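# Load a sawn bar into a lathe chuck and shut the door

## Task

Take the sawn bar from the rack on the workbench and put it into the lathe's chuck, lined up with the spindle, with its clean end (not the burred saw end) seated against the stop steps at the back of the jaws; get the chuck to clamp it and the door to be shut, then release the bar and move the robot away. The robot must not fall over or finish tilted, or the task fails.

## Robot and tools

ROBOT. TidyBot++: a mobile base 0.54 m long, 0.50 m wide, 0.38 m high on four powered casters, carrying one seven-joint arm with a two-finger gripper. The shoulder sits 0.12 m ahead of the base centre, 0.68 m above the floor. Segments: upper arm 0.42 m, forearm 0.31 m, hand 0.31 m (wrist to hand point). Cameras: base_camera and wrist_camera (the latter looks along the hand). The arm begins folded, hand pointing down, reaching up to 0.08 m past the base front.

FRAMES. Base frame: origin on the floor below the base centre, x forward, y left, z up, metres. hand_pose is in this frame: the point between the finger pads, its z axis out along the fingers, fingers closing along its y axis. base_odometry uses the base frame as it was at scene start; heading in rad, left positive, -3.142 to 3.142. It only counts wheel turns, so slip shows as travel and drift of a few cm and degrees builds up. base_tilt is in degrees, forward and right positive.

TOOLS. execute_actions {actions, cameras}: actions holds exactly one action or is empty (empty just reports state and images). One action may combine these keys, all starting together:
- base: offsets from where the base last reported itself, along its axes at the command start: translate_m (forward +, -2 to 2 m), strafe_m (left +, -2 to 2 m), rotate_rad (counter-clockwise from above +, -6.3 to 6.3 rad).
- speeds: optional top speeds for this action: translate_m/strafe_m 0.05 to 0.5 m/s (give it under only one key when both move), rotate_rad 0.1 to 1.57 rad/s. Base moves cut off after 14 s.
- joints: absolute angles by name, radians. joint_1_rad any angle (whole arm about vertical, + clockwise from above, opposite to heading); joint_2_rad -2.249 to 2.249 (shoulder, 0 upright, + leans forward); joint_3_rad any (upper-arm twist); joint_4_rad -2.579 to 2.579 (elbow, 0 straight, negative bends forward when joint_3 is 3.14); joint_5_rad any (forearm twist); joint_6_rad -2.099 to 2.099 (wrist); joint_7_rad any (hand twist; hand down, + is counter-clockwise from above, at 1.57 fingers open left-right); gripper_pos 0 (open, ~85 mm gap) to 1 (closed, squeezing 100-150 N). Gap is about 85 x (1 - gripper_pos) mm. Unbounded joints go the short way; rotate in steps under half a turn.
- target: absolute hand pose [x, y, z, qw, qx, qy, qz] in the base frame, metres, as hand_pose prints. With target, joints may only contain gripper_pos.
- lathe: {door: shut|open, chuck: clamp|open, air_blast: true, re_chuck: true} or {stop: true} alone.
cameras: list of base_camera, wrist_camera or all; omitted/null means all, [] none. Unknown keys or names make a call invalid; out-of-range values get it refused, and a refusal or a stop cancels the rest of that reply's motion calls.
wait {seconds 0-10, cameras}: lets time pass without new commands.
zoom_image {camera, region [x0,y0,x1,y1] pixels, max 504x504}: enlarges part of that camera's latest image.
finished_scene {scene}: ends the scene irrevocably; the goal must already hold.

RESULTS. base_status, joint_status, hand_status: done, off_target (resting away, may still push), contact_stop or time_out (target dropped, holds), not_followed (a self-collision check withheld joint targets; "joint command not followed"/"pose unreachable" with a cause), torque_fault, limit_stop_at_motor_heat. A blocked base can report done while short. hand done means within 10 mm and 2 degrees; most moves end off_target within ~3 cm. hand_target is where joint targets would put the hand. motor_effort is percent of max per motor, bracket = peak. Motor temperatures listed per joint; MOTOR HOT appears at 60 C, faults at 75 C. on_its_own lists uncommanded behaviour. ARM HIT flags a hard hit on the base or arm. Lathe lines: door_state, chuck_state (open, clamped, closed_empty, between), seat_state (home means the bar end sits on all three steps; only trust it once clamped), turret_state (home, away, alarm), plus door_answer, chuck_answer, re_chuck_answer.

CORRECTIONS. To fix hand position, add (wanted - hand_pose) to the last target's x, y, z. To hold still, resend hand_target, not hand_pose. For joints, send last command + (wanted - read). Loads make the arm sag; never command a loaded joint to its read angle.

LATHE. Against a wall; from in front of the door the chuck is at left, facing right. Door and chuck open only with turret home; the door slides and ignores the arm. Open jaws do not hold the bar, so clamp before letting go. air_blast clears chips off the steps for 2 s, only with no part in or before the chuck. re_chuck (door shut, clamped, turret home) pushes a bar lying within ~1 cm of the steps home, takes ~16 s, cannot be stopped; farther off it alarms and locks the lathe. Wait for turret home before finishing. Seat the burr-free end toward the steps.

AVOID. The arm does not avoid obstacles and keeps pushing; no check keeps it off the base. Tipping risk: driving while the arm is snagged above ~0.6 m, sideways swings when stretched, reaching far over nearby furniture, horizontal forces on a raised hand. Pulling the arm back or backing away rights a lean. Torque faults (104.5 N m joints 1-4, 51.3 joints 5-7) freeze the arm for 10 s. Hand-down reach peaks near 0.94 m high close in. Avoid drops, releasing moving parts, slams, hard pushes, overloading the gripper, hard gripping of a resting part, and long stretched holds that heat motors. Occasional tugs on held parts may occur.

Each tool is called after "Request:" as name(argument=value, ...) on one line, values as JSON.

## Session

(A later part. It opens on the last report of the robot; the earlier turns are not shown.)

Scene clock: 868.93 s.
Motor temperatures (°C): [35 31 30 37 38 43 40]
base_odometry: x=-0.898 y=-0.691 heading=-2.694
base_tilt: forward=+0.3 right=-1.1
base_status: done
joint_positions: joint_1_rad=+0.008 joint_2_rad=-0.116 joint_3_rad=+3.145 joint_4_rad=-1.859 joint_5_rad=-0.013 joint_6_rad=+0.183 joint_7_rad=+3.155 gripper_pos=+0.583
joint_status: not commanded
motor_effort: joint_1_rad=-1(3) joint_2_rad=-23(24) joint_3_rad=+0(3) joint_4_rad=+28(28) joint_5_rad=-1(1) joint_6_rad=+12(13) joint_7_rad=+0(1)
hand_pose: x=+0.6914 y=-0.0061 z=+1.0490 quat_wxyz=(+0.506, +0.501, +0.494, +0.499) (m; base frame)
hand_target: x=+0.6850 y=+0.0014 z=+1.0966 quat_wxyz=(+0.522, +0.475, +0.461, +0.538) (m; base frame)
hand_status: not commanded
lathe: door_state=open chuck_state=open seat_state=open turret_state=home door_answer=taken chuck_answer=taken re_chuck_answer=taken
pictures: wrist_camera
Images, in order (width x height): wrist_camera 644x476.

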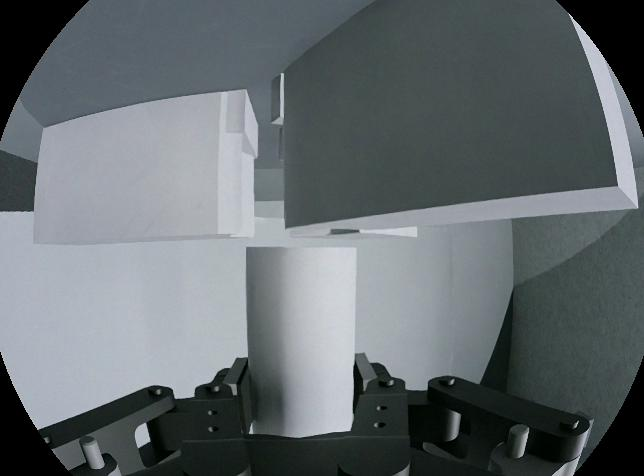

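Request:
zoom_image(camera="wrist_camera", region=[200, 190, 300, 260])

Request:
zoom_image(camera="wrist_camera", region=[280, 190, 440, 260])

Request:
zoom_image(camera="wrist_camera", region=[0, 190, 200, 260])

Scaled by 5.040.

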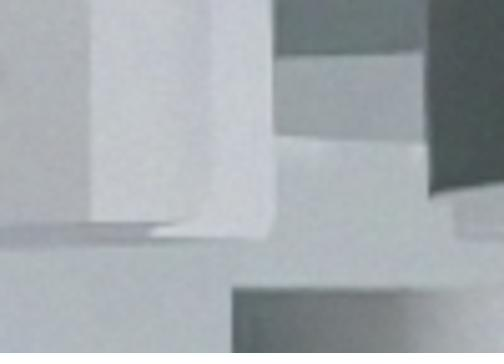

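Scaled by 3.150.

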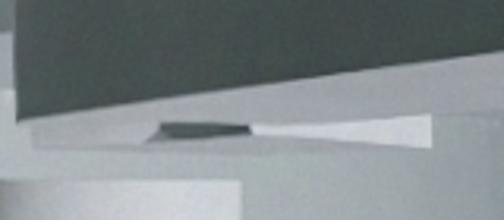

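Scaled by 2.520.

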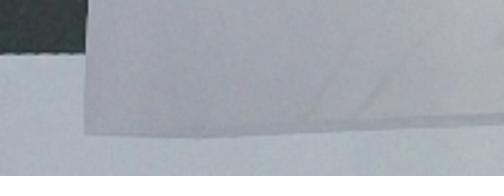

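Request:
zoom_image(camera="wrist_camera", region=[230, 240, 370, 380])

Request:
zoom_image(camera="wrist_camera", region=[210, 60, 310, 250])

Scaled by 3.600.

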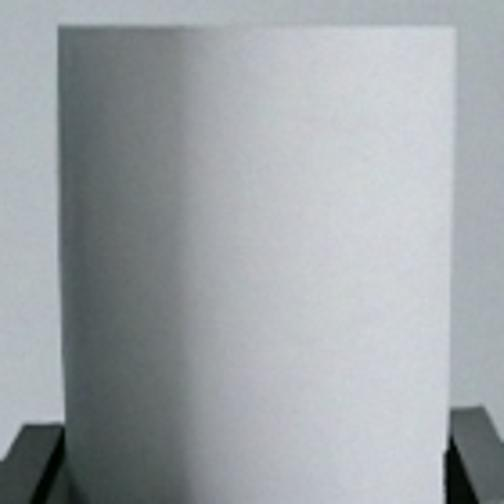

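Scaled by 2.653.

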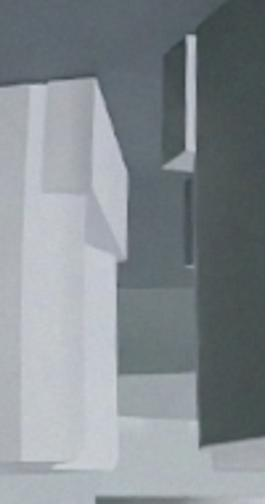

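Request:
execute_actions(actions=[{"base": {"strafe_m": 0.012}, "speeds": {"strafe_m": 0.05}}], cameras=["wrist_camera"])

Request:
zoom_image(camera="wrist_camera", region=[210, 130, 410, 290])

Scene clock: 974.80 s.
Motor temperatures (°C): [35 31 30 37 38 43 40]
base_odometry: x=-0.893 y=-0.702 heading=-2.694
base_tilt: forward=+0.3 right=-1.0
base_status: done
joint_positions: joint_1_rad=+0.013 joint_2_rad=-0.116 joint_3_rad=+3.153 joint_4_rad=-1.859 joint_5_rad=-0.013 joint_6_rad=+0.183 joint_7_rad=+3.155 gripper_pos=+0.583
joint_status: not commanded
motor_effort: joint_1_rad=-3(7) joint_2_rad=-22(25) joint_3_rad=-2(6) joint_4_rad=+28(29) joint_5_rad=+0(1) joint_6_rad=+12(13) joint_7_rad=+0(1)
hand_pose: x=+0.6913 y=-0.0143 z=+1.0491 quat_wxyz=(+0.509, +0.504, +0.490, +0.496) (m; base frame)
hand_target: x=+0.6850 y=+0.0014 z=+1.0966 quat_wxyz=(+0.522, +0.475, +0.461, +0.538) (m; base frame)
hand_status: not commanded
lathe: door_state=open chuck_state=open seat_state=open turret_state=home door_answer=taken chuck_answer=taken re_chuck_answer=taken
pictures: wrist_camera
Images, in order (width x height): wrist_camera 644x476.

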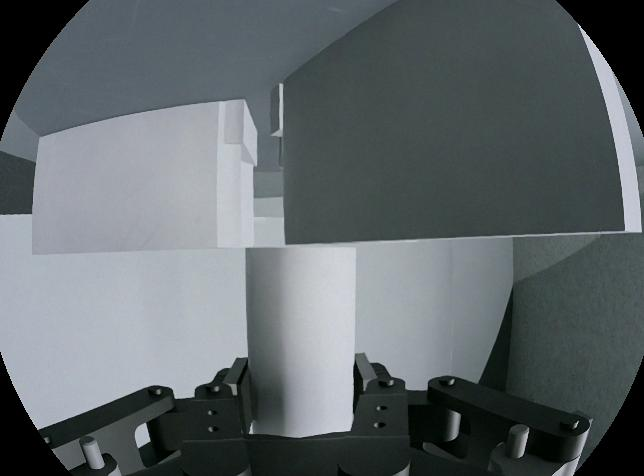

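Scaled by 2.520.

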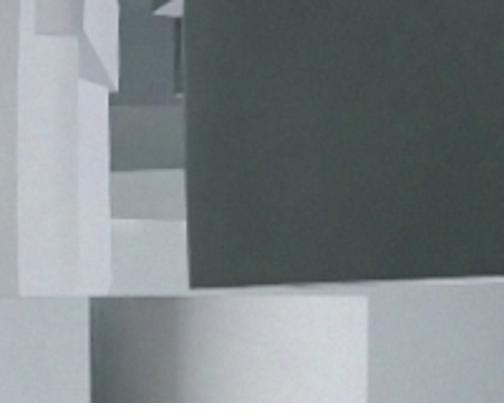

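Request:
execute_actions(actions=[{"base": {"translate_m": -0.006, "strafe_m": -0.014}, "speeds": {"strafe_m": 0.08}, "joints": {"joint_1_rad": 0.0, "joint_2_rad": -0.13, "joint_3_rad": 3.1416, "joint_4_rad": -1.832, "joint_5_rad": 0.0, "joint_6_rad": 0.256, "joint_7_rad": 3.2, "gripper_pos": 0.9}}], cameras=["wrist_camera"])

Request:
zoom_image(camera="wrist_camera", region=[210, 190, 310, 260])

Request:
zoom_image(camera="wrist_camera", region=[280, 190, 440, 260])

Scene clock: 1052.93 s.
Motor temperatures (°C): [35 31 30 37 38 43 40]
base_odometry: x=-0.894 y=-0.687 heading=-2.694
base_tilt: forward=+0.3 right=-1.1
base_status: done
joint_positions: joint_1_rad=+0.007 joint_2_rad=-0.116 joint_3_rad=+3.149 joint_4_rad=-1.859 joint_5_rad=-0.013 joint_6_rad=+0.184 joint_7_rad=+3.199 gripper_pos=+0.583
joint_status: gripper_pos off_target (ended at +0.583, target +0.900); the others done
motor_effort: joint_1_rad=-1(4) joint_2_rad=-22(24) joint_3_rad=+0(3) joint_4_rad=+28(29) joint_5_rad=-1(1) joint_6_rad=+13(13) joint_7_rad=+0(1)
hand_pose: x=+0.6914 y=-0.0081 z=+1.0492 quat_wxyz=(+0.518, +0.491, +0.504, +0.487) (m; base frame)
hand_target: x=+0.6850 y=+0.0013 z=+1.0966 quat_wxyz=(+0.545, +0.454, +0.481, +0.515) (m; base frame)
hand_status: not commanded
lathe: door_state=open chuck_state=open seat_state=open turret_state=home door_answer=taken chuck_answer=taken re_chuck_answer=taken
pictures: wrist_camera
Images, in order (width x height): wrist_camera 644x476.

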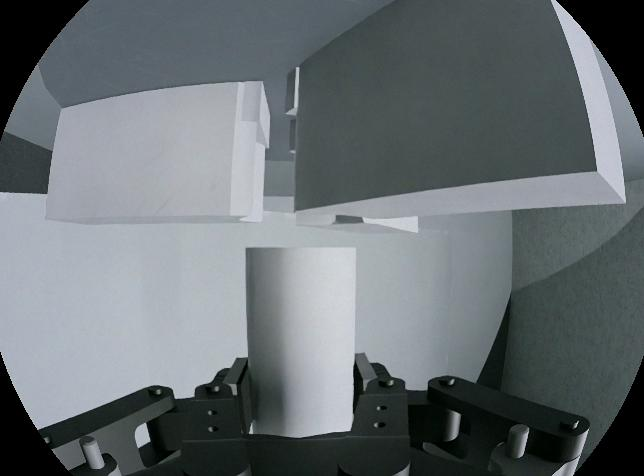

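Scaled by 5.040.

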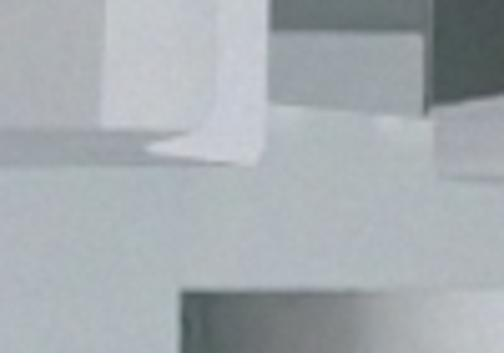

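Scaled by 3.150.

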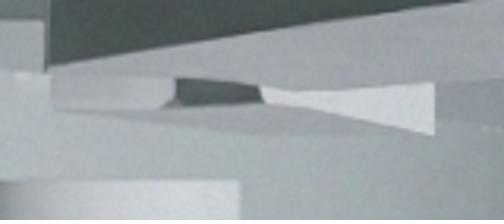

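Request:
execute_actions(actions=[{"base": {"strafe_m": 0.0155}, "speeds": {"strafe_m": 0.05}}], cameras=["wrist_camera"])

Request:
zoom_image(camera="wrist_camera", region=[210, 150, 410, 290])

Scene clock: 1068.73 s.
Motor temperatures (°C): [35 31 30 37 38 43 40]
base_odometry: x=-0.887 y=-0.701 heading=-2.694
base_tilt: forward=+0.3 right=-1.0
base_status: done
joint_positions: joint_1_rad=+0.012 joint_2_rad=-0.116 joint_3_rad=+3.154 joint_4_rad=-1.859 joint_5_rad=-0.013 joint_6_rad=+0.184 joint_7_rad=+3.199 gripper_pos=+0.583
joint_status: not commanded
motor_effort: joint_1_rad=-3(9) joint_2_rad=-22(24) joint_3_rad=-2(9) joint_4_rad=+28(29) joint_5_rad=+0(1) joint_6_rad=+13(13) joint_7_rad=+0(1)
hand_pose: x=+0.6913 y=-0.0142 z=+1.0492 quat_wxyz=(+0.520, +0.493, +0.501, +0.485) (m; base frame)
hand_target: x=+0.6850 y=+0.0013 z=+1.0966 quat_wxyz=(+0.545, +0.454, +0.481, +0.515) (m; base frame)
hand_status: not commanded
lathe: door_state=open chuck_state=open seat_state=open turret_state=home door_answer=taken chuck_answer=taken re_chuck_answer=taken
pictures: wrist_camera
Images, in order (width x height): wrist_camera 644x476.

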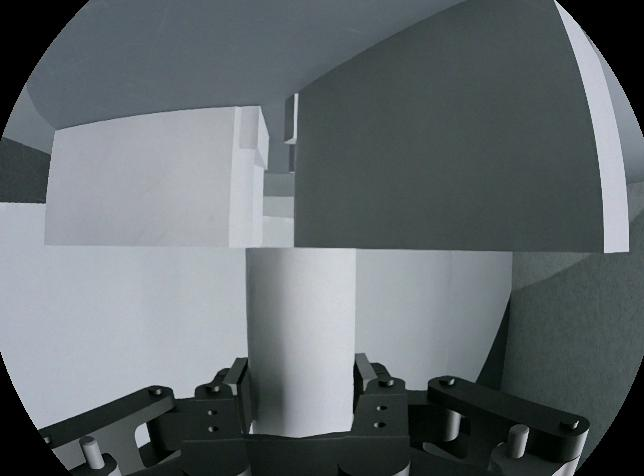

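Scaled by 2.520.

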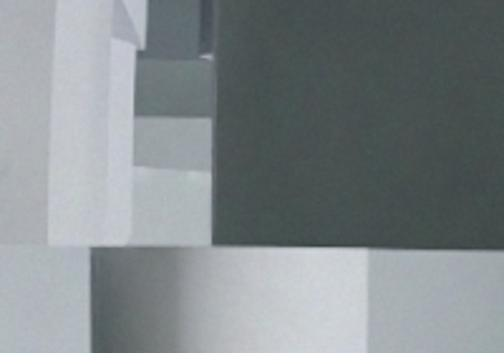

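Request:
zoom_image(camera="wrist_camera", region=[190, 340, 300, 450])

Request:
zoom_image(camera="wrist_camera", region=[300, 340, 410, 450])

Scaled by 4.582.

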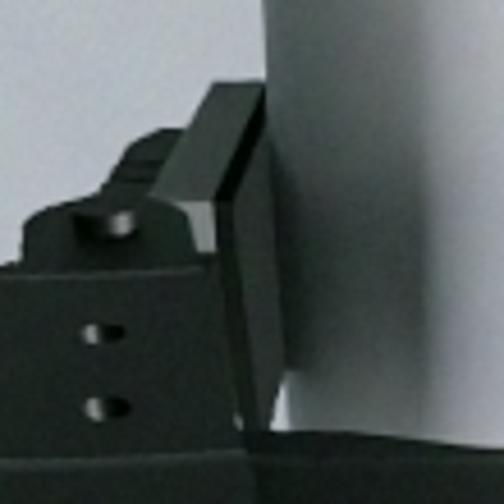

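Scaled by 4.582.

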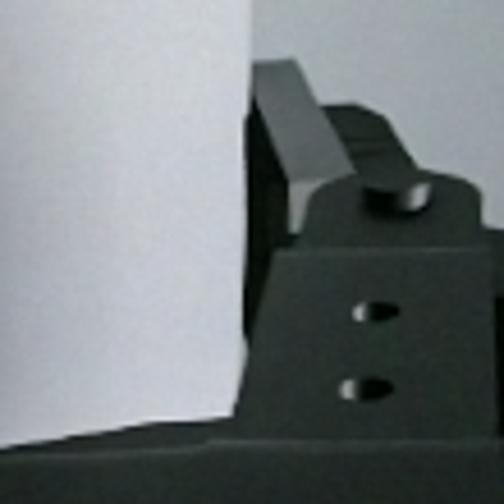

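Request:
execute_actions(actions=[{"base": {"translate_m": 0.003, "strafe_m": -0.009}, "speeds": {"strafe_m": 0.08}}], cameras=[])

Request:
execute_actions(actions=[{"base": {"strafe_m": 0.0125}, "speeds": {"strafe_m": 0.05}}], cameras=["wrist_camera"])

Request:
zoom_image(camera="wrist_camera", region=[210, 150, 410, 290])

Scene clock: 1111.50 s.
Motor temperatures (°C): [35 31 30 37 38 43 40]
base_odometry: x=-0.894 y=-0.694 heading=-2.694
base_tilt: forward=+0.3 right=-1.0
base_status: done
joint_positions: joint_1_rad=+0.008 joint_2_rad=-0.116 joint_3_rad=+3.151 joint_4_rad=-1.859 joint_5_rad=-0.013 joint_6_rad=+0.184 joint_7_rad=+3.199 gripper_pos=+0.583
joint_status: not commanded
motor_effort: joint_1_rad=-1(4) joint_2_rad=-23(25) joint_3_rad=+0(3) joint_4_rad=+28(28) joint_5_rad=-1(1) joint_6_rad=+12(13) joint_7_rad=+0(0)
hand_pose: x=+0.6914 y=-0.0096 z=+1.0492 quat_wxyz=(+0.518, +0.491, +0.503, +0.487) (m; base frame)
hand_target: x=+0.6850 y=+0.0013 z=+1.0966 quat_wxyz=(+0.545, +0.454, +0.481, +0.515) (m; base frame)
hand_status: not commanded
lathe: door_state=open chuck_state=open seat_state=open turret_state=home door_answer=taken chuck_answer=taken re_chuck_answer=taken
pictures: none
No camera images: "cameras" was empty.

Scene clock: 1112.20 s.
Motor temperatures (°C): [35 31 30 37 38 43 40]
base_odometry: x=-0.888 y=-0.705 heading=-2.694
base_tilt: forward=+0.3 right=-1.0
base_status: done
joint_positions: joint_1_rad=+0.015 joint_2_rad=-0.116 joint_3_rad=+3.157 joint_4_rad=-1.859 joint_5_rad=-0.013 joint_6_rad=+0.184 joint_7_rad=+3.199 gripper_pos=+0.583
joint_status: not commanded
motor_effort: joint_1_rad=-4(7) joint_2_rad=-22(24) joint_3_rad=-3(6) joint_4_rad=+28(28) joint_5_rad=+0(1) joint_6_rad=+13(13) joint_7_rad=+0(0)
hand_pose: x=+0.6912 y=-0.0176 z=+1.0492 quat_wxyz=(+0.522, +0.495, +0.500, +0.483) (m; base frame)
hand_target: x=+0.6850 y=+0.0013 z=+1.0966 quat_wxyz=(+0.545, +0.454, +0.481, +0.515) (m; base frame)
hand_status: not commanded
lathe: door_state=open chuck_state=open seat_state=open turret_state=home door_answer=taken chuck_answer=taken re_chuck_answer=taken
pictures: wrist_camera
Images, in order (width x height): wrist_camera 644x476.

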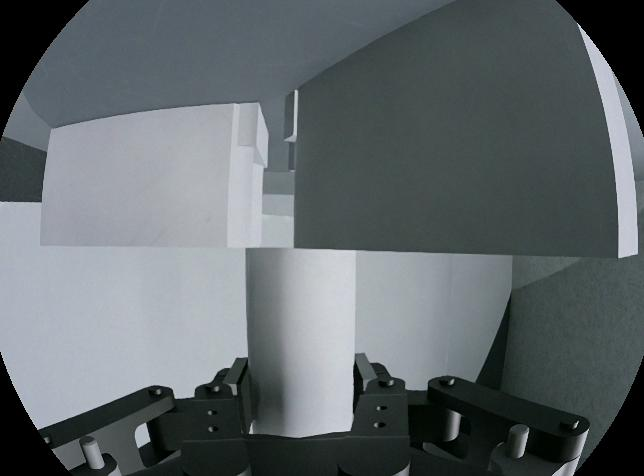

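Scaled by 2.520.

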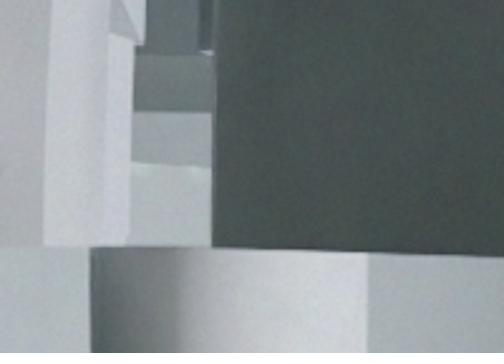

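Request:
execute_actions(actions=[{"base": {"translate_m": -0.0075, "strafe_m": -0.012}, "speeds": {"strafe_m": 0.08}}], cameras=[])

Request:
execute_actions(actions=[{"base": {"strafe_m": 0.0135}, "speeds": {"strafe_m": 0.05}}], cameras=["wrist_camera"])

Request:
zoom_image(camera="wrist_camera", region=[210, 150, 410, 290])

Scene clock: 1140.03 s.
Motor temperatures (°C): [35 31 30 37 38 43 40]
base_odometry: x=-0.886 y=-0.691 heading=-2.694
base_tilt: forward=+0.3 right=-1.0
base_status: done
joint_positions: joint_1_rad=+0.007 joint_2_rad=-0.116 joint_3_rad=+3.151 joint_4_rad=-1.859 joint_5_rad=-0.013 joint_6_rad=+0.184 joint_7_rad=+3.199 gripper_pos=+0.583
joint_status: not commanded
motor_effort: joint_1_rad=-1(4) joint_2_rad=-22(26) joint_3_rad=+0(3) joint_4_rad=+27(28) joint_5_rad=+0(1) joint_6_rad=+13(13) joint_7_rad=+0(0)
hand_pose: x=+0.6912 y=-0.0095 z=+1.0497 quat_wxyz=(+0.519, +0.491, +0.503, +0.487) (m; base frame)
hand_target: x=+0.6850 y=+0.0013 z=+1.0966 quat_wxyz=(+0.545, +0.454, +0.481, +0.515) (m; base frame)
hand_status: not commanded
lathe: door_state=open chuck_state=open seat_state=open turret_state=home door_answer=taken chuck_answer=taken re_chuck_answer=taken
pictures: none
No camera images: "cameras" was empty.

Scene clock: 1140.77 s.
Motor temperatures (°C): [35 31 30 37 38 43 40]
base_odometry: x=-0.880 y=-0.703 heading=-2.694
base_tilt: forward=+0.3 right=-1.1
base_status: done
joint_positions: joint_1_rad=+0.007 joint_2_rad=-0.116 joint_3_rad=+3.150 joint_4_rad=-1.859 joint_5_rad=-0.013 joint_6_rad=+0.185 joint_7_rad=+3.199 gripper_pos=+0.583
joint_status: not commanded
motor_effort: joint_1_rad=-1(3) joint_2_rad=-22(24) joint_3_rad=+0(3) joint_4_rad=+28(28) joint_5_rad=+0(1) joint_6_rad=+12(13) joint_7_rad=+0(1)
hand_pose: x=+0.6912 y=-0.0088 z=+1.0499 quat_wxyz=(+0.518, +0.490, +0.503, +0.487) (m; base frame)
hand_target: x=+0.6850 y=+0.0013 z=+1.0966 quat_wxyz=(+0.545, +0.454, +0.481, +0.515) (m; base frame)
hand_status: not commanded
lathe: door_state=open chuck_state=open seat_state=open turret_state=home door_answer=taken chuck_answer=taken re_chuck_answer=taken
pictures: wrist_camera
Images, in order (width x height): wrist_camera 644x476.

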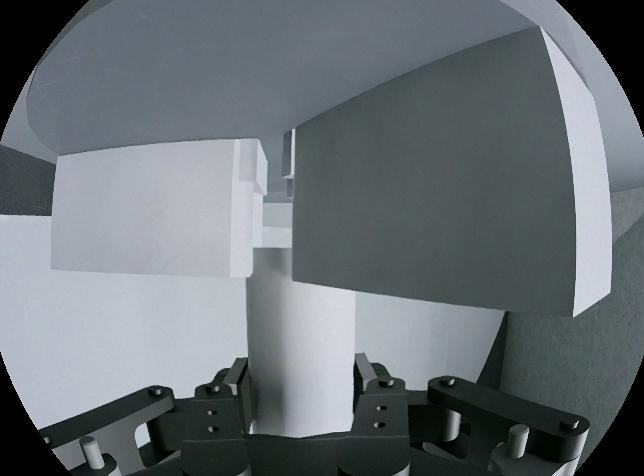

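Scaled by 2.520.

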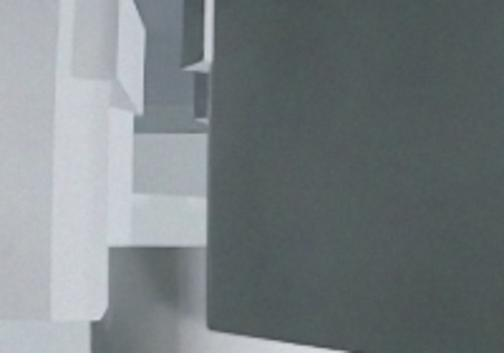

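Request:
execute_actions(actions=[{"base": {"strafe_m": 0.016}, "speeds": {"strafe_m": 0.06}}], cameras=["wrist_camera"])

Request:
zoom_image(camera="wrist_camera", region=[210, 150, 410, 350])

Scene clock: 1171.60 s.
Motor temperatures (°C): [35 31 30 37 38 43 40]
base_odometry: x=-0.873 y=-0.718 heading=-2.694
base_tilt: forward=+0.3 right=-1.1
base_status: done
joint_positions: joint_1_rad=+0.006 joint_2_rad=-0.116 joint_3_rad=+3.149 joint_4_rad=-1.859 joint_5_rad=-0.013 joint_6_rad=+0.185 joint_7_rad=+3.199 gripper_pos=+0.583
joint_status: not commanded
motor_effort: joint_1_rad=-1(3) joint_2_rad=-22(24) joint_3_rad=+0(2) joint_4_rad=+27(28) joint_5_rad=+0(1) joint_6_rad=+13(13) joint_7_rad=+0(0)
hand_pose: x=+0.6912 y=-0.0071 z=+1.0500 quat_wxyz=(+0.518, +0.490, +0.504, +0.488) (m; base frame)
hand_target: x=+0.6850 y=+0.0013 z=+1.0966 quat_wxyz=(+0.545, +0.454, +0.481, +0.515) (m; base frame)
hand_status: not commanded
lathe: door_state=open chuck_state=open seat_state=open turret_state=home door_answer=taken chuck_answer=taken re_chuck_answer=taken
pictures: wrist_camera
Images, in order (width x height): wrist_camera 644x476.

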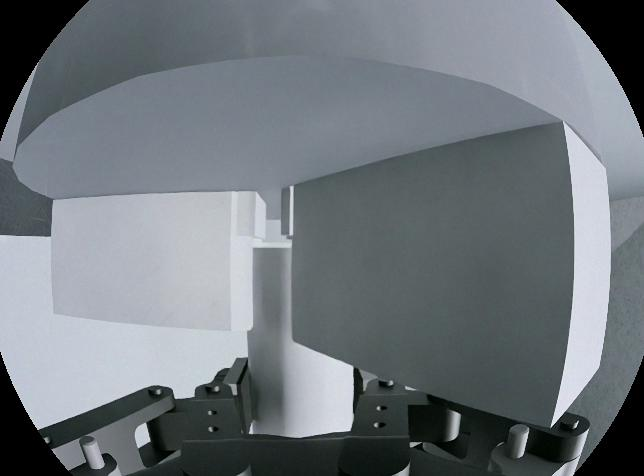

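Scaled by 2.520.

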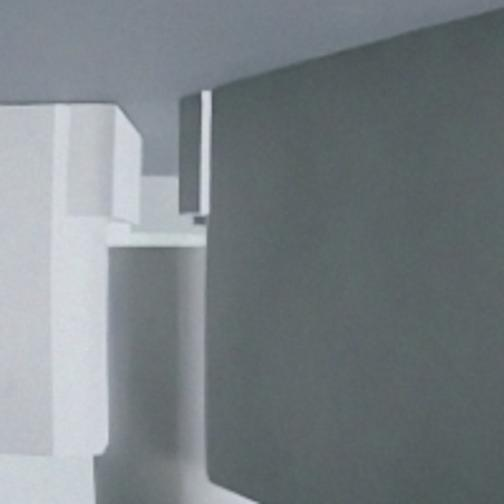

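Request:
execute_actions(actions=[{"base": {"strafe_m": 0.003}, "speeds": {"strafe_m": 0.05}}], cameras=["wrist_camera"])

Scene clock: 1188.17 s.
Motor temperatures (°C): [35 31 30 37 38 43 40]
base_odometry: x=-0.872 y=-0.720 heading=-2.694
base_tilt: forward=+0.3 right=-1.1
base_status: done
joint_positions: joint_1_rad=+0.006 joint_2_rad=-0.116 joint_3_rad=+3.149 joint_4_rad=-1.859 joint_5_rad=-0.013 joint_6_rad=+0.185 joint_7_rad=+3.199 gripper_pos=+0.583
joint_status: not commanded
motor_effort: joint_1_rad=-1(4) joint_2_rad=-22(23) joint_3_rad=+0(3) joint_4_rad=+27(28) joint_5_rad=-1(1) joint_6_rad=+12(12) joint_7_rad=+0(0)
hand_pose: x=+0.6912 y=-0.0071 z=+1.0501 quat_wxyz=(+0.518, +0.490, +0.504, +0.488) (m; base frame)
hand_target: x=+0.6850 y=+0.0013 z=+1.0966 quat_wxyz=(+0.545, +0.454, +0.481, +0.515) (m; base frame)
hand_status: not commanded
lathe: door_state=open chuck_state=open seat_state=open turret_state=home door_answer=taken chuck_answer=taken re_chuck_answer=taken
pictures: wrist_camera
Images, in order (width x height): wrist_camera 644x476.

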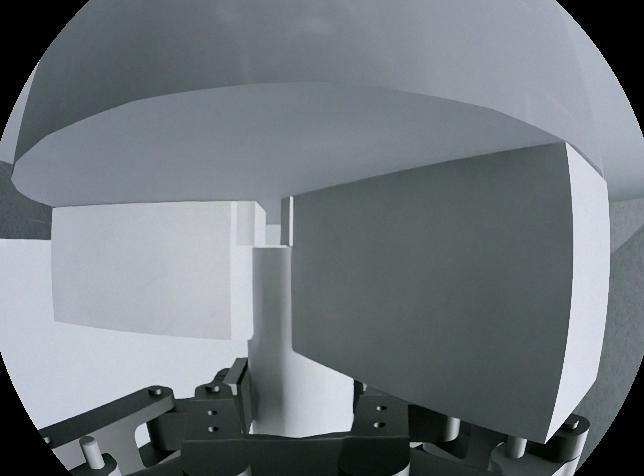

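Request:
execute_actions(actions=[{"base": {"strafe_m": 0.002}, "speeds": {"strafe_m": 0.05}}], cameras=["wrist_camera"])

Request:
zoom_image(camera="wrist_camera", region=[220, 180, 330, 280])

Scene clock: 1194.80 s.
Motor temperatures (°C): [35 31 30 37 38 43 40]
base_odometry: x=-0.871 y=-0.722 heading=-2.694
base_tilt: forward=+0.3 right=-1.0
base_status: done
joint_positions: joint_1_rad=+0.007 joint_2_rad=-0.116 joint_3_rad=+3.150 joint_4_rad=-1.859 joint_5_rad=-0.013 joint_6_rad=+0.185 joint_7_rad=+3.199 gripper_pos=+0.583
joint_status: not commanded
motor_effort: joint_1_rad=-4(7) joint_2_rad=-22(23) joint_3_rad=-3(6) joint_4_rad=+28(28) joint_5_rad=+0(1) joint_6_rad=+13(13) joint_7_rad=+0(0)
hand_pose: x=+0.6912 y=-0.0090 z=+1.0501 quat_wxyz=(+0.519, +0.490, +0.503, +0.487) (m; base frame)
hand_target: x=+0.6850 y=+0.0013 z=+1.0966 quat_wxyz=(+0.545, +0.454, +0.481, +0.515) (m; base frame)
hand_status: not commanded
lathe: door_state=open chuck_state=open seat_state=open turret_state=home door_answer=taken chuck_answer=taken re_chuck_answer=taken
pictures: wrist_camera
Images, in order (width x height): wrist_camera 644x476.

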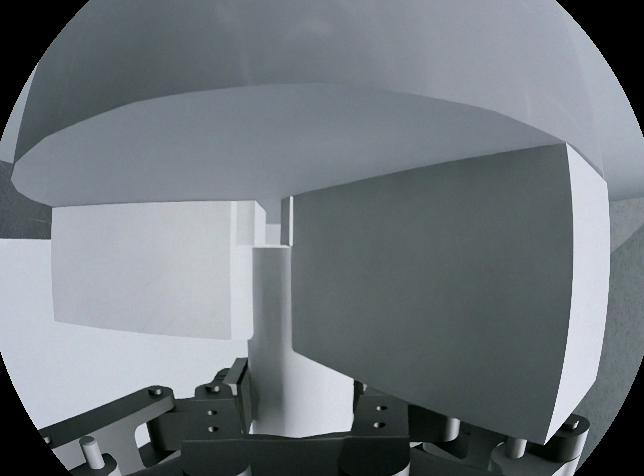

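Scaled by 4.582.

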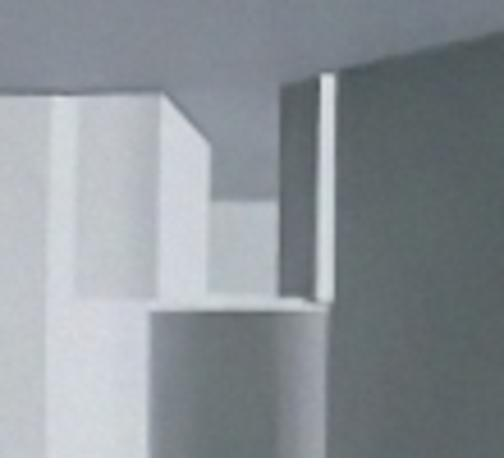

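Request:
execute_actions(actions=[{"base": {"strafe_m": 0.002}, "speeds": {"strafe_m": 0.05}}], cameras=["wrist_camera"])

Request:
zoom_image(camera="wrist_camera", region=[220, 180, 330, 280])

Scene clock: 1200.00 s.
Motor temperatures (°C): [35 31 30 37 38 43 40]
base_odometry: x=-0.870 y=-0.724 heading=-2.694
base_tilt: forward=+0.3 right=-1.0
base_status: done
joint_positions: joint_1_rad=+0.009 joint_2_rad=-0.116 joint_3_rad=+3.152 joint_4_rad=-1.859 joint_5_rad=-0.013 joint_6_rad=+0.185 joint_7_rad=+3.199 gripper_pos=+0.583
joint_status: not commanded
motor_effort: joint_1_rad=-3(8) joint_2_rad=-21(23) joint_3_rad=-2(7) joint_4_rad=+28(28) joint_5_rad=+0(1) joint_6_rad=+13(13) joint_7_rad=+0(0)
hand_pose: x=+0.6911 y=-0.0110 z=+1.0501 quat_wxyz=(+0.520, +0.491, +0.502, +0.487) (m; base frame)
hand_target: x=+0.6850 y=+0.0013 z=+1.0966 quat_wxyz=(+0.545, +0.454, +0.481, +0.515) (m; base frame)
hand_status: not commanded
lathe: door_state=open chuck_state=open seat_state=open turret_state=home door_answer=taken chuck_answer=taken re_chuck_answer=taken
pictures: wrist_camera
Images, in order (width x height): wrist_camera 644x476.

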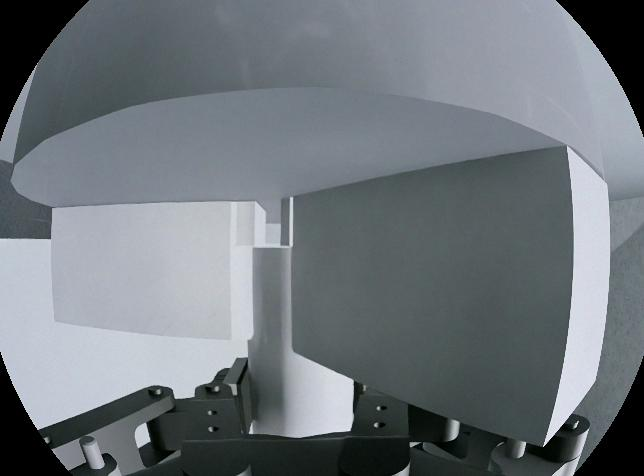

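Scaled by 4.582.

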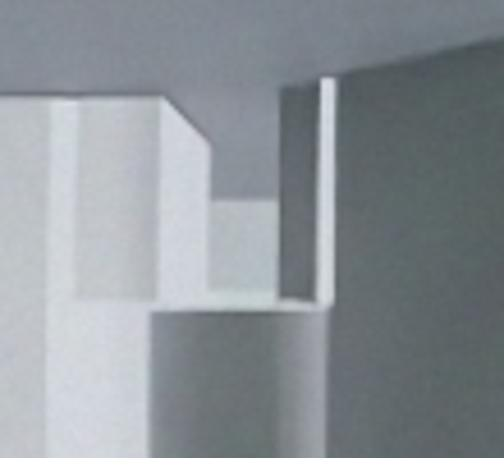

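Request:
execute_actions(actions=[{"lathe": {"chuck": "clamp"}}], cameras=[])

Request:
wait(seconds=1.5, cameras=["wrist_camera"])

Scene clock: 1202.97 s.
Motor temperatures (°C): [35 31 30 37 38 43 40]
base_odometry: x=-0.870 y=-0.724 heading=-2.694
base_tilt: forward=+0.3 right=-1.0
base_status: not commanded
joint_positions: joint_1_rad=+0.009 joint_2_rad=-0.116 joint_3_rad=+3.152 joint_4_rad=-1.858 joint_5_rad=-0.013 joint_6_rad=+0.186 joint_7_rad=+3.199 gripper_pos=+0.583
joint_status: not commanded
motor_effort: joint_1_rad=-2(2) joint_2_rad=-24(24) joint_3_rad=-1(1) joint_4_rad=+26(27) joint_5_rad=+0(1) joint_6_rad=+11(12) joint_7_rad=+0(0)
hand_pose: x=+0.6914 y=-0.0108 z=+1.0507 quat_wxyz=(+0.520, +0.491, +0.502, +0.487) (m; base frame)
hand_target: x=+0.6850 y=+0.0013 z=+1.0966 quat_wxyz=(+0.545, +0.454, +0.481, +0.515) (m; base frame)
hand_status: not commanded
lathe: door_state=open chuck_state=between seat_state=home turret_state=home door_answer=taken chuck_answer=taken re_chuck_answer=taken
pictures: none
No camera images: "cameras" was empty.

Scene clock: 1204.47 s.
Motor temperatures (°C): [35 31 30 37 38 43 40]
base_odometry: x=-0.870 y=-0.724 heading=-2.694
base_tilt: forward=+0.3 right=-1.0
base_status: not commanded
joint_positions: joint_1_rad=+0.009 joint_2_rad=-0.114 joint_3_rad=+3.152 joint_4_rad=-1.856 joint_5_rad=-0.013 joint_6_rad=+0.187 joint_7_rad=+3.199 gripper_pos=+0.583
joint_status: not commanded
motor_effort: joint_1_rad=-1(2) joint_2_rad=-25(24) joint_3_rad=-1(1) joint_4_rad=+26(27) joint_5_rad=+1(1) joint_6_rad=+12(12) joint_7_rad=+2(0)
hand_pose: x=+0.6923 y=-0.0108 z=+1.0512 quat_wxyz=(+0.520, +0.491, +0.502, +0.487) (m; base frame)
hand_target: x=+0.6850 y=+0.0013 z=+1.0966 quat_wxyz=(+0.545, +0.454, +0.481, +0.515) (m; base frame)
hand_status: not commanded
wait: 1.50 s; at rest by 0.27 s
lathe: door_state=open chuck_state=clamped seat_state=home turret_state=home door_answer=taken chuck_answer=taken re_chuck_answer=taken
pictures: wrist_camera
Images, in order (width x height): wrist_camera 644x476.

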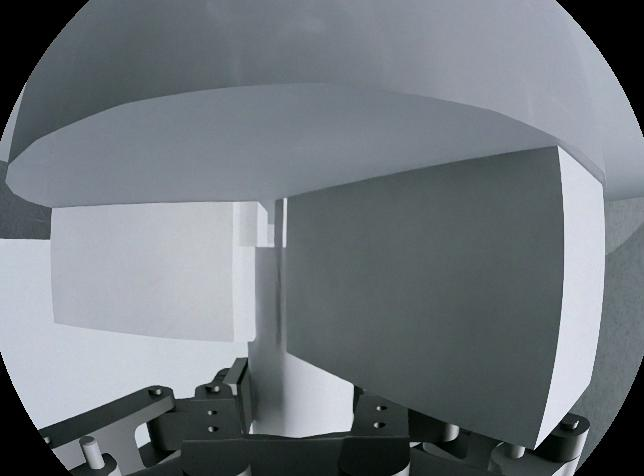

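Request:
execute_actions(actions=[{"joints": {"joint_2_rad": -0.117, "joint_4_rad": -1.855, "joint_6_rad": 0.192}}], cameras=["wrist_camera"])

Scene clock: 1218.40 s.
Motor temperatures (°C): [35 31 30 37 38 43 40]
base_odometry: x=-0.870 y=-0.724 heading=-2.694
base_tilt: forward=+0.3 right=-1.0
base_status: not commanded
joint_positions: joint_1_rad=+0.009 joint_2_rad=-0.113 joint_3_rad=+3.152 joint_4_rad=-1.856 joint_5_rad=-0.013 joint_6_rad=+0.187 joint_7_rad=+3.199 gripper_pos=+0.583
joint_status: all done
motor_effort: joint_1_rad=-2(2) joint_2_rad=-24(26) joint_3_rad=-1(1) joint_4_rad=+23(26) joint_5_rad=+1(2) joint_6_rad=+9(12) joint_7_rad=+1(2)
hand_pose: x=+0.6925 y=-0.0108 z=+1.0508 quat_wxyz=(+0.520, +0.491, +0.502, +0.487) (m; base frame)
hand_target: x=+0.6911 y=+0.0013 z=+1.0551 quat_wxyz=(+0.521, +0.479, +0.508, +0.491) (m; base frame)
hand_status: not commanded
lathe: door_state=open chuck_state=clamped seat_state=home turret_state=home door_answer=taken chuck_answer=taken re_chuck_answer=taken
pictures: wrist_camera
Images, in order (width x height): wrist_camera 644x476.

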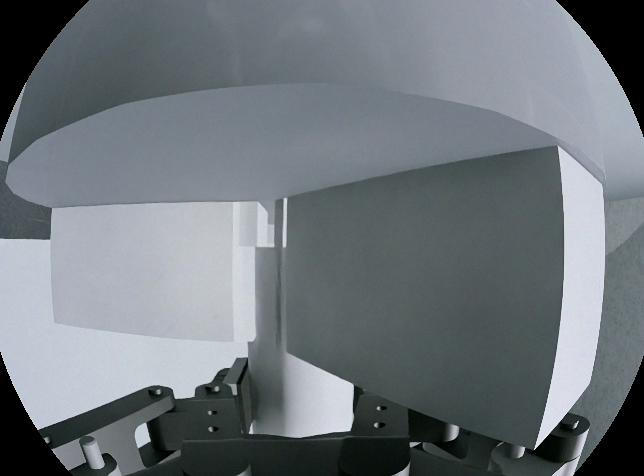

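Request:
execute_actions(actions=[{"joints": {"gripper_pos": 0.15}}], cameras=["wrist_camera"])

Scene clock: 1224.33 s.
Motor temperatures (°C): [35 31 30 37 38 43 40]
base_odometry: x=-0.870 y=-0.724 heading=-2.694
base_tilt: forward=+0.3 right=-1.1
base_status: not commanded
joint_positions: joint_1_rad=+0.009 joint_2_rad=-0.122 joint_3_rad=+3.152 joint_4_rad=-1.855 joint_5_rad=-0.013 joint_6_rad=+0.187 joint_7_rad=+3.199 gripper_pos=+0.150
joint_status: all done
motor_effort: joint_1_rad=-1(2) joint_2_rad=-18(25) joint_3_rad=+0(1) joint_4_rad=+23(24) joint_5_rad=-1(2) joint_6_rad=+9(10) joint_7_rad=+0(2)
hand_pose: x=+0.6894 y=-0.0108 z=+1.0563 quat_wxyz=(+0.522, +0.488, +0.499, +0.489) (m; base frame)
hand_target: x=+0.6911 y=+0.0013 z=+1.0551 quat_wxyz=(+0.521, +0.479, +0.508, +0.491) (m; base frame)
hand_status: not commanded
lathe: door_state=open chuck_state=clamped seat_state=home turret_state=home door_answer=taken chuck_answer=taken re_chuck_answer=taken
pictures: wrist_camera
Images, in order (width x height): wrist_camera 644x476.

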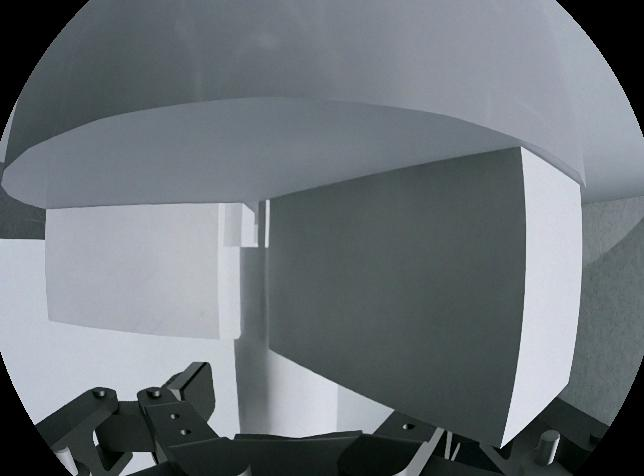

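Request:
execute_actions(actions=[{"base": {"strafe_m": -0.012}, "speeds": {"strafe_m": 0.1}}], cameras=["wrist_camera"])

Scene clock: 1234.23 s.
Motor temperatures (°C): [35 31 30 37 38 43 40]
base_odometry: x=-0.875 y=-0.713 heading=-2.694
base_tilt: forward=+0.3 right=-1.0
base_status: done
joint_positions: joint_1_rad=+0.008 joint_2_rad=-0.122 joint_3_rad=+3.151 joint_4_rad=-1.855 joint_5_rad=-0.013 joint_6_rad=+0.187 joint_7_rad=+3.199 gripper_pos=+0.150
joint_status: not commanded
motor_effort: joint_1_rad=-1(3) joint_2_rad=-18(19) joint_3_rad=+0(3) joint_4_rad=+23(23) joint_5_rad=-1(1) joint_6_rad=+9(9) joint_7_rad=+0(1)
hand_pose: x=+0.6894 y=-0.0098 z=+1.0563 quat_wxyz=(+0.522, +0.488, +0.500, +0.490) (m; base frame)
hand_target: x=+0.6911 y=+0.0013 z=+1.0551 quat_wxyz=(+0.521, +0.479, +0.508, +0.491) (m; base frame)
hand_status: not commanded
lathe: door_state=open chuck_state=clamped seat_state=home turret_state=home door_answer=taken chuck_answer=taken re_chuck_answer=taken
pictures: wrist_camera
Images, in order (width x height): wrist_camera 644x476.

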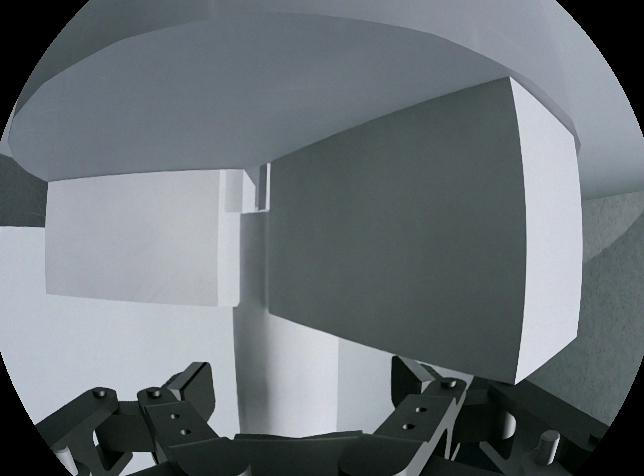

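Request:
execute_actions(actions=[{"base": {"translate_m": -0.44}, "speeds": {"translate_m": 0.4}}], cameras=["wrist_camera", "base_camera"])

Scene clock: 1240.87 s.
Motor temperatures (°C): [35 31 30 37 38 43 40]
base_odometry: x=-0.478 y=-0.522 heading=-2.694
base_tilt: forward=+0.3 right=-1.0
base_status: done
joint_positions: joint_1_rad=+0.008 joint_2_rad=-0.126 joint_3_rad=+3.151 joint_4_rad=-1.855 joint_5_rad=-0.013 joint_6_rad=+0.187 joint_7_rad=+3.199 gripper_pos=+0.150
joint_status: not commanded
motor_effort: joint_1_rad=-1(1) joint_2_rad=-18(22) joint_3_rad=+0(1) joint_4_rad=+23(24) joint_5_rad=-1(2) joint_6_rad=+9(9) joint_7_rad=-1(1)
hand_pose: x=+0.6879 y=-0.0098 z=+1.0585 quat_wxyz=(+0.523, +0.487, +0.499, +0.491) (m; base frame)
hand_target: x=+0.6911 y=+0.0013 z=+1.0551 quat_wxyz=(+0.521, +0.479, +0.508, +0.491) (m; base frame)
hand_status: not commanded
lathe: door_state=open chuck_state=clamped seat_state=home turret_state=home door_answer=taken chuck_answer=taken re_chuck_answer=taken
pictures: base_camera, wrist_camera
Images, in order (width x height): base_camera 644x364, wrist_camera 644x476.

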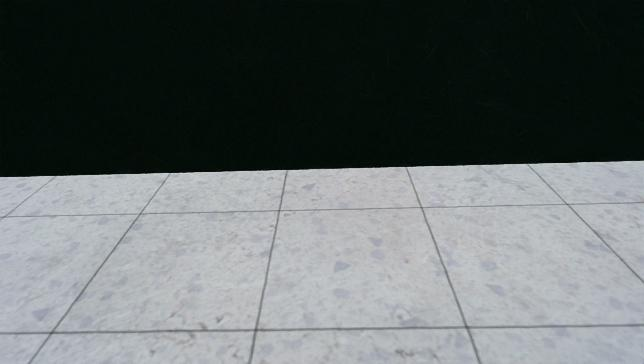

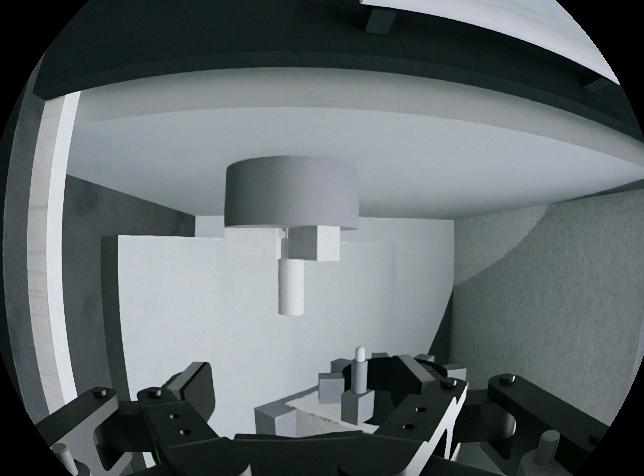

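Request:
execute_actions(actions=[{"base": {"translate_m": -0.12}, "lathe": {"door": "shut"}}], cameras=["wrist_camera"])

Request:
wait(seconds=3, cameras=["wrist_camera"])

Scene clock: 1246.33 s.
Motor temperatures (°C): [35 31 30 37 38 43 40]
base_odometry: x=-0.370 y=-0.470 heading=-2.694
base_tilt: forward=+0.3 right=-1.0
base_status: done
joint_positions: joint_1_rad=+0.008 joint_2_rad=-0.131 joint_3_rad=+3.151 joint_4_rad=-1.855 joint_5_rad=-0.013 joint_6_rad=+0.187 joint_7_rad=+3.199 gripper_pos=+0.150
joint_status: not commanded
motor_effort: joint_1_rad=-1(1) joint_2_rad=-17(21) joint_3_rad=+0(0) joint_4_rad=+23(24) joint_5_rad=-1(2) joint_6_rad=+8(10) joint_7_rad=+0(1)
hand_pose: x=+0.6858 y=-0.0098 z=+1.0617 quat_wxyz=(+0.524, +0.486, +0.497, +0.492) (m; base frame)
hand_target: x=+0.6911 y=+0.0013 z=+1.0551 quat_wxyz=(+0.521, +0.479, +0.508, +0.491) (m; base frame)
hand_status: not commanded
lathe: door_state=between chuck_state=clamped seat_state=home turret_state=home door_answer=taken chuck_answer=taken re_chuck_answer=taken
pictures: wrist_camera
Images, in order (width x height): wrist_camera 644x476.

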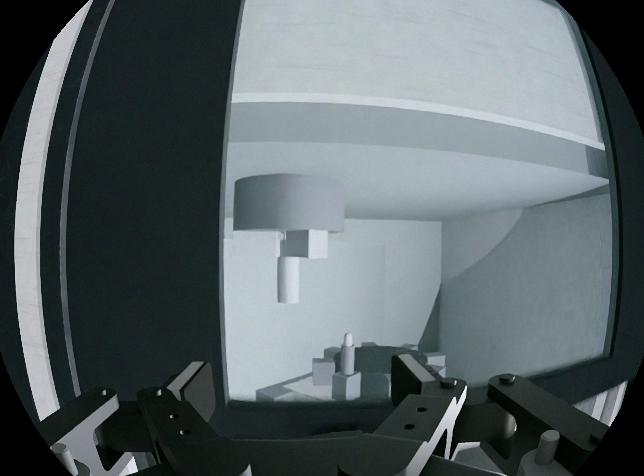

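Scene clock: 1249.33 s.
Motor temperatures (°C): [35 31 30 37 38 43 40]
base_odometry: x=-0.370 y=-0.470 heading=-2.694
base_tilt: forward=+0.3 right=-1.0
base_status: done
joint_positions: joint_1_rad=+0.008 joint_2_rad=-0.131 joint_3_rad=+3.151 joint_4_rad=-1.855 joint_5_rad=-0.013 joint_6_rad=+0.187 joint_7_rad=+3.199 gripper_pos=+0.150
joint_status: not commanded
motor_effort: joint_1_rad=-1(1) joint_2_rad=-18(21) joint_3_rad=+0(0) joint_4_rad=+23(24) joint_5_rad=-1(2) joint_6_rad=+9(10) joint_7_rad=+0(1)
hand_pose: x=+0.6858 y=-0.0098 z=+1.0617 quat_wxyz=(+0.524, +0.486, +0.497, +0.492) (m; base frame)
hand_target: x=+0.6911 y=+0.0013 z=+1.0551 quat_wxyz=(+0.521, +0.479, +0.508, +0.491) (m; base frame)
hand_status: not commanded
wait: 3.00 s; at rest by 0.27 s
lathe: door_state=shut chuck_state=clamped seat_state=home turret_state=home door_answer=taken chuck_answer=taken re_chuck_answer=taken
pictures: wrist_camera
Images, in order (width x height): wrist_camera 644x476.

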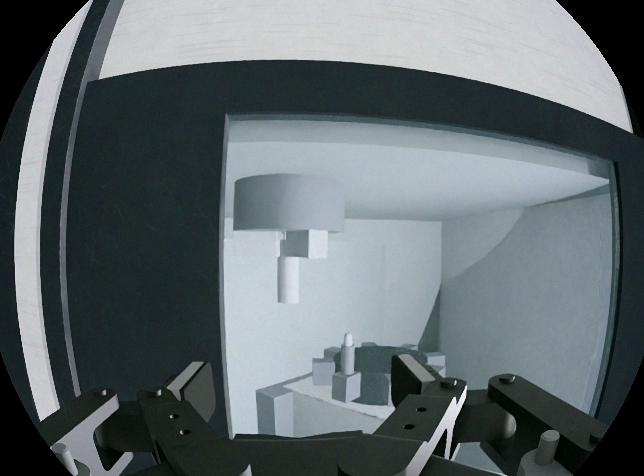

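Request:
finished_scene(scene=1)

The scene is finished: the task was done.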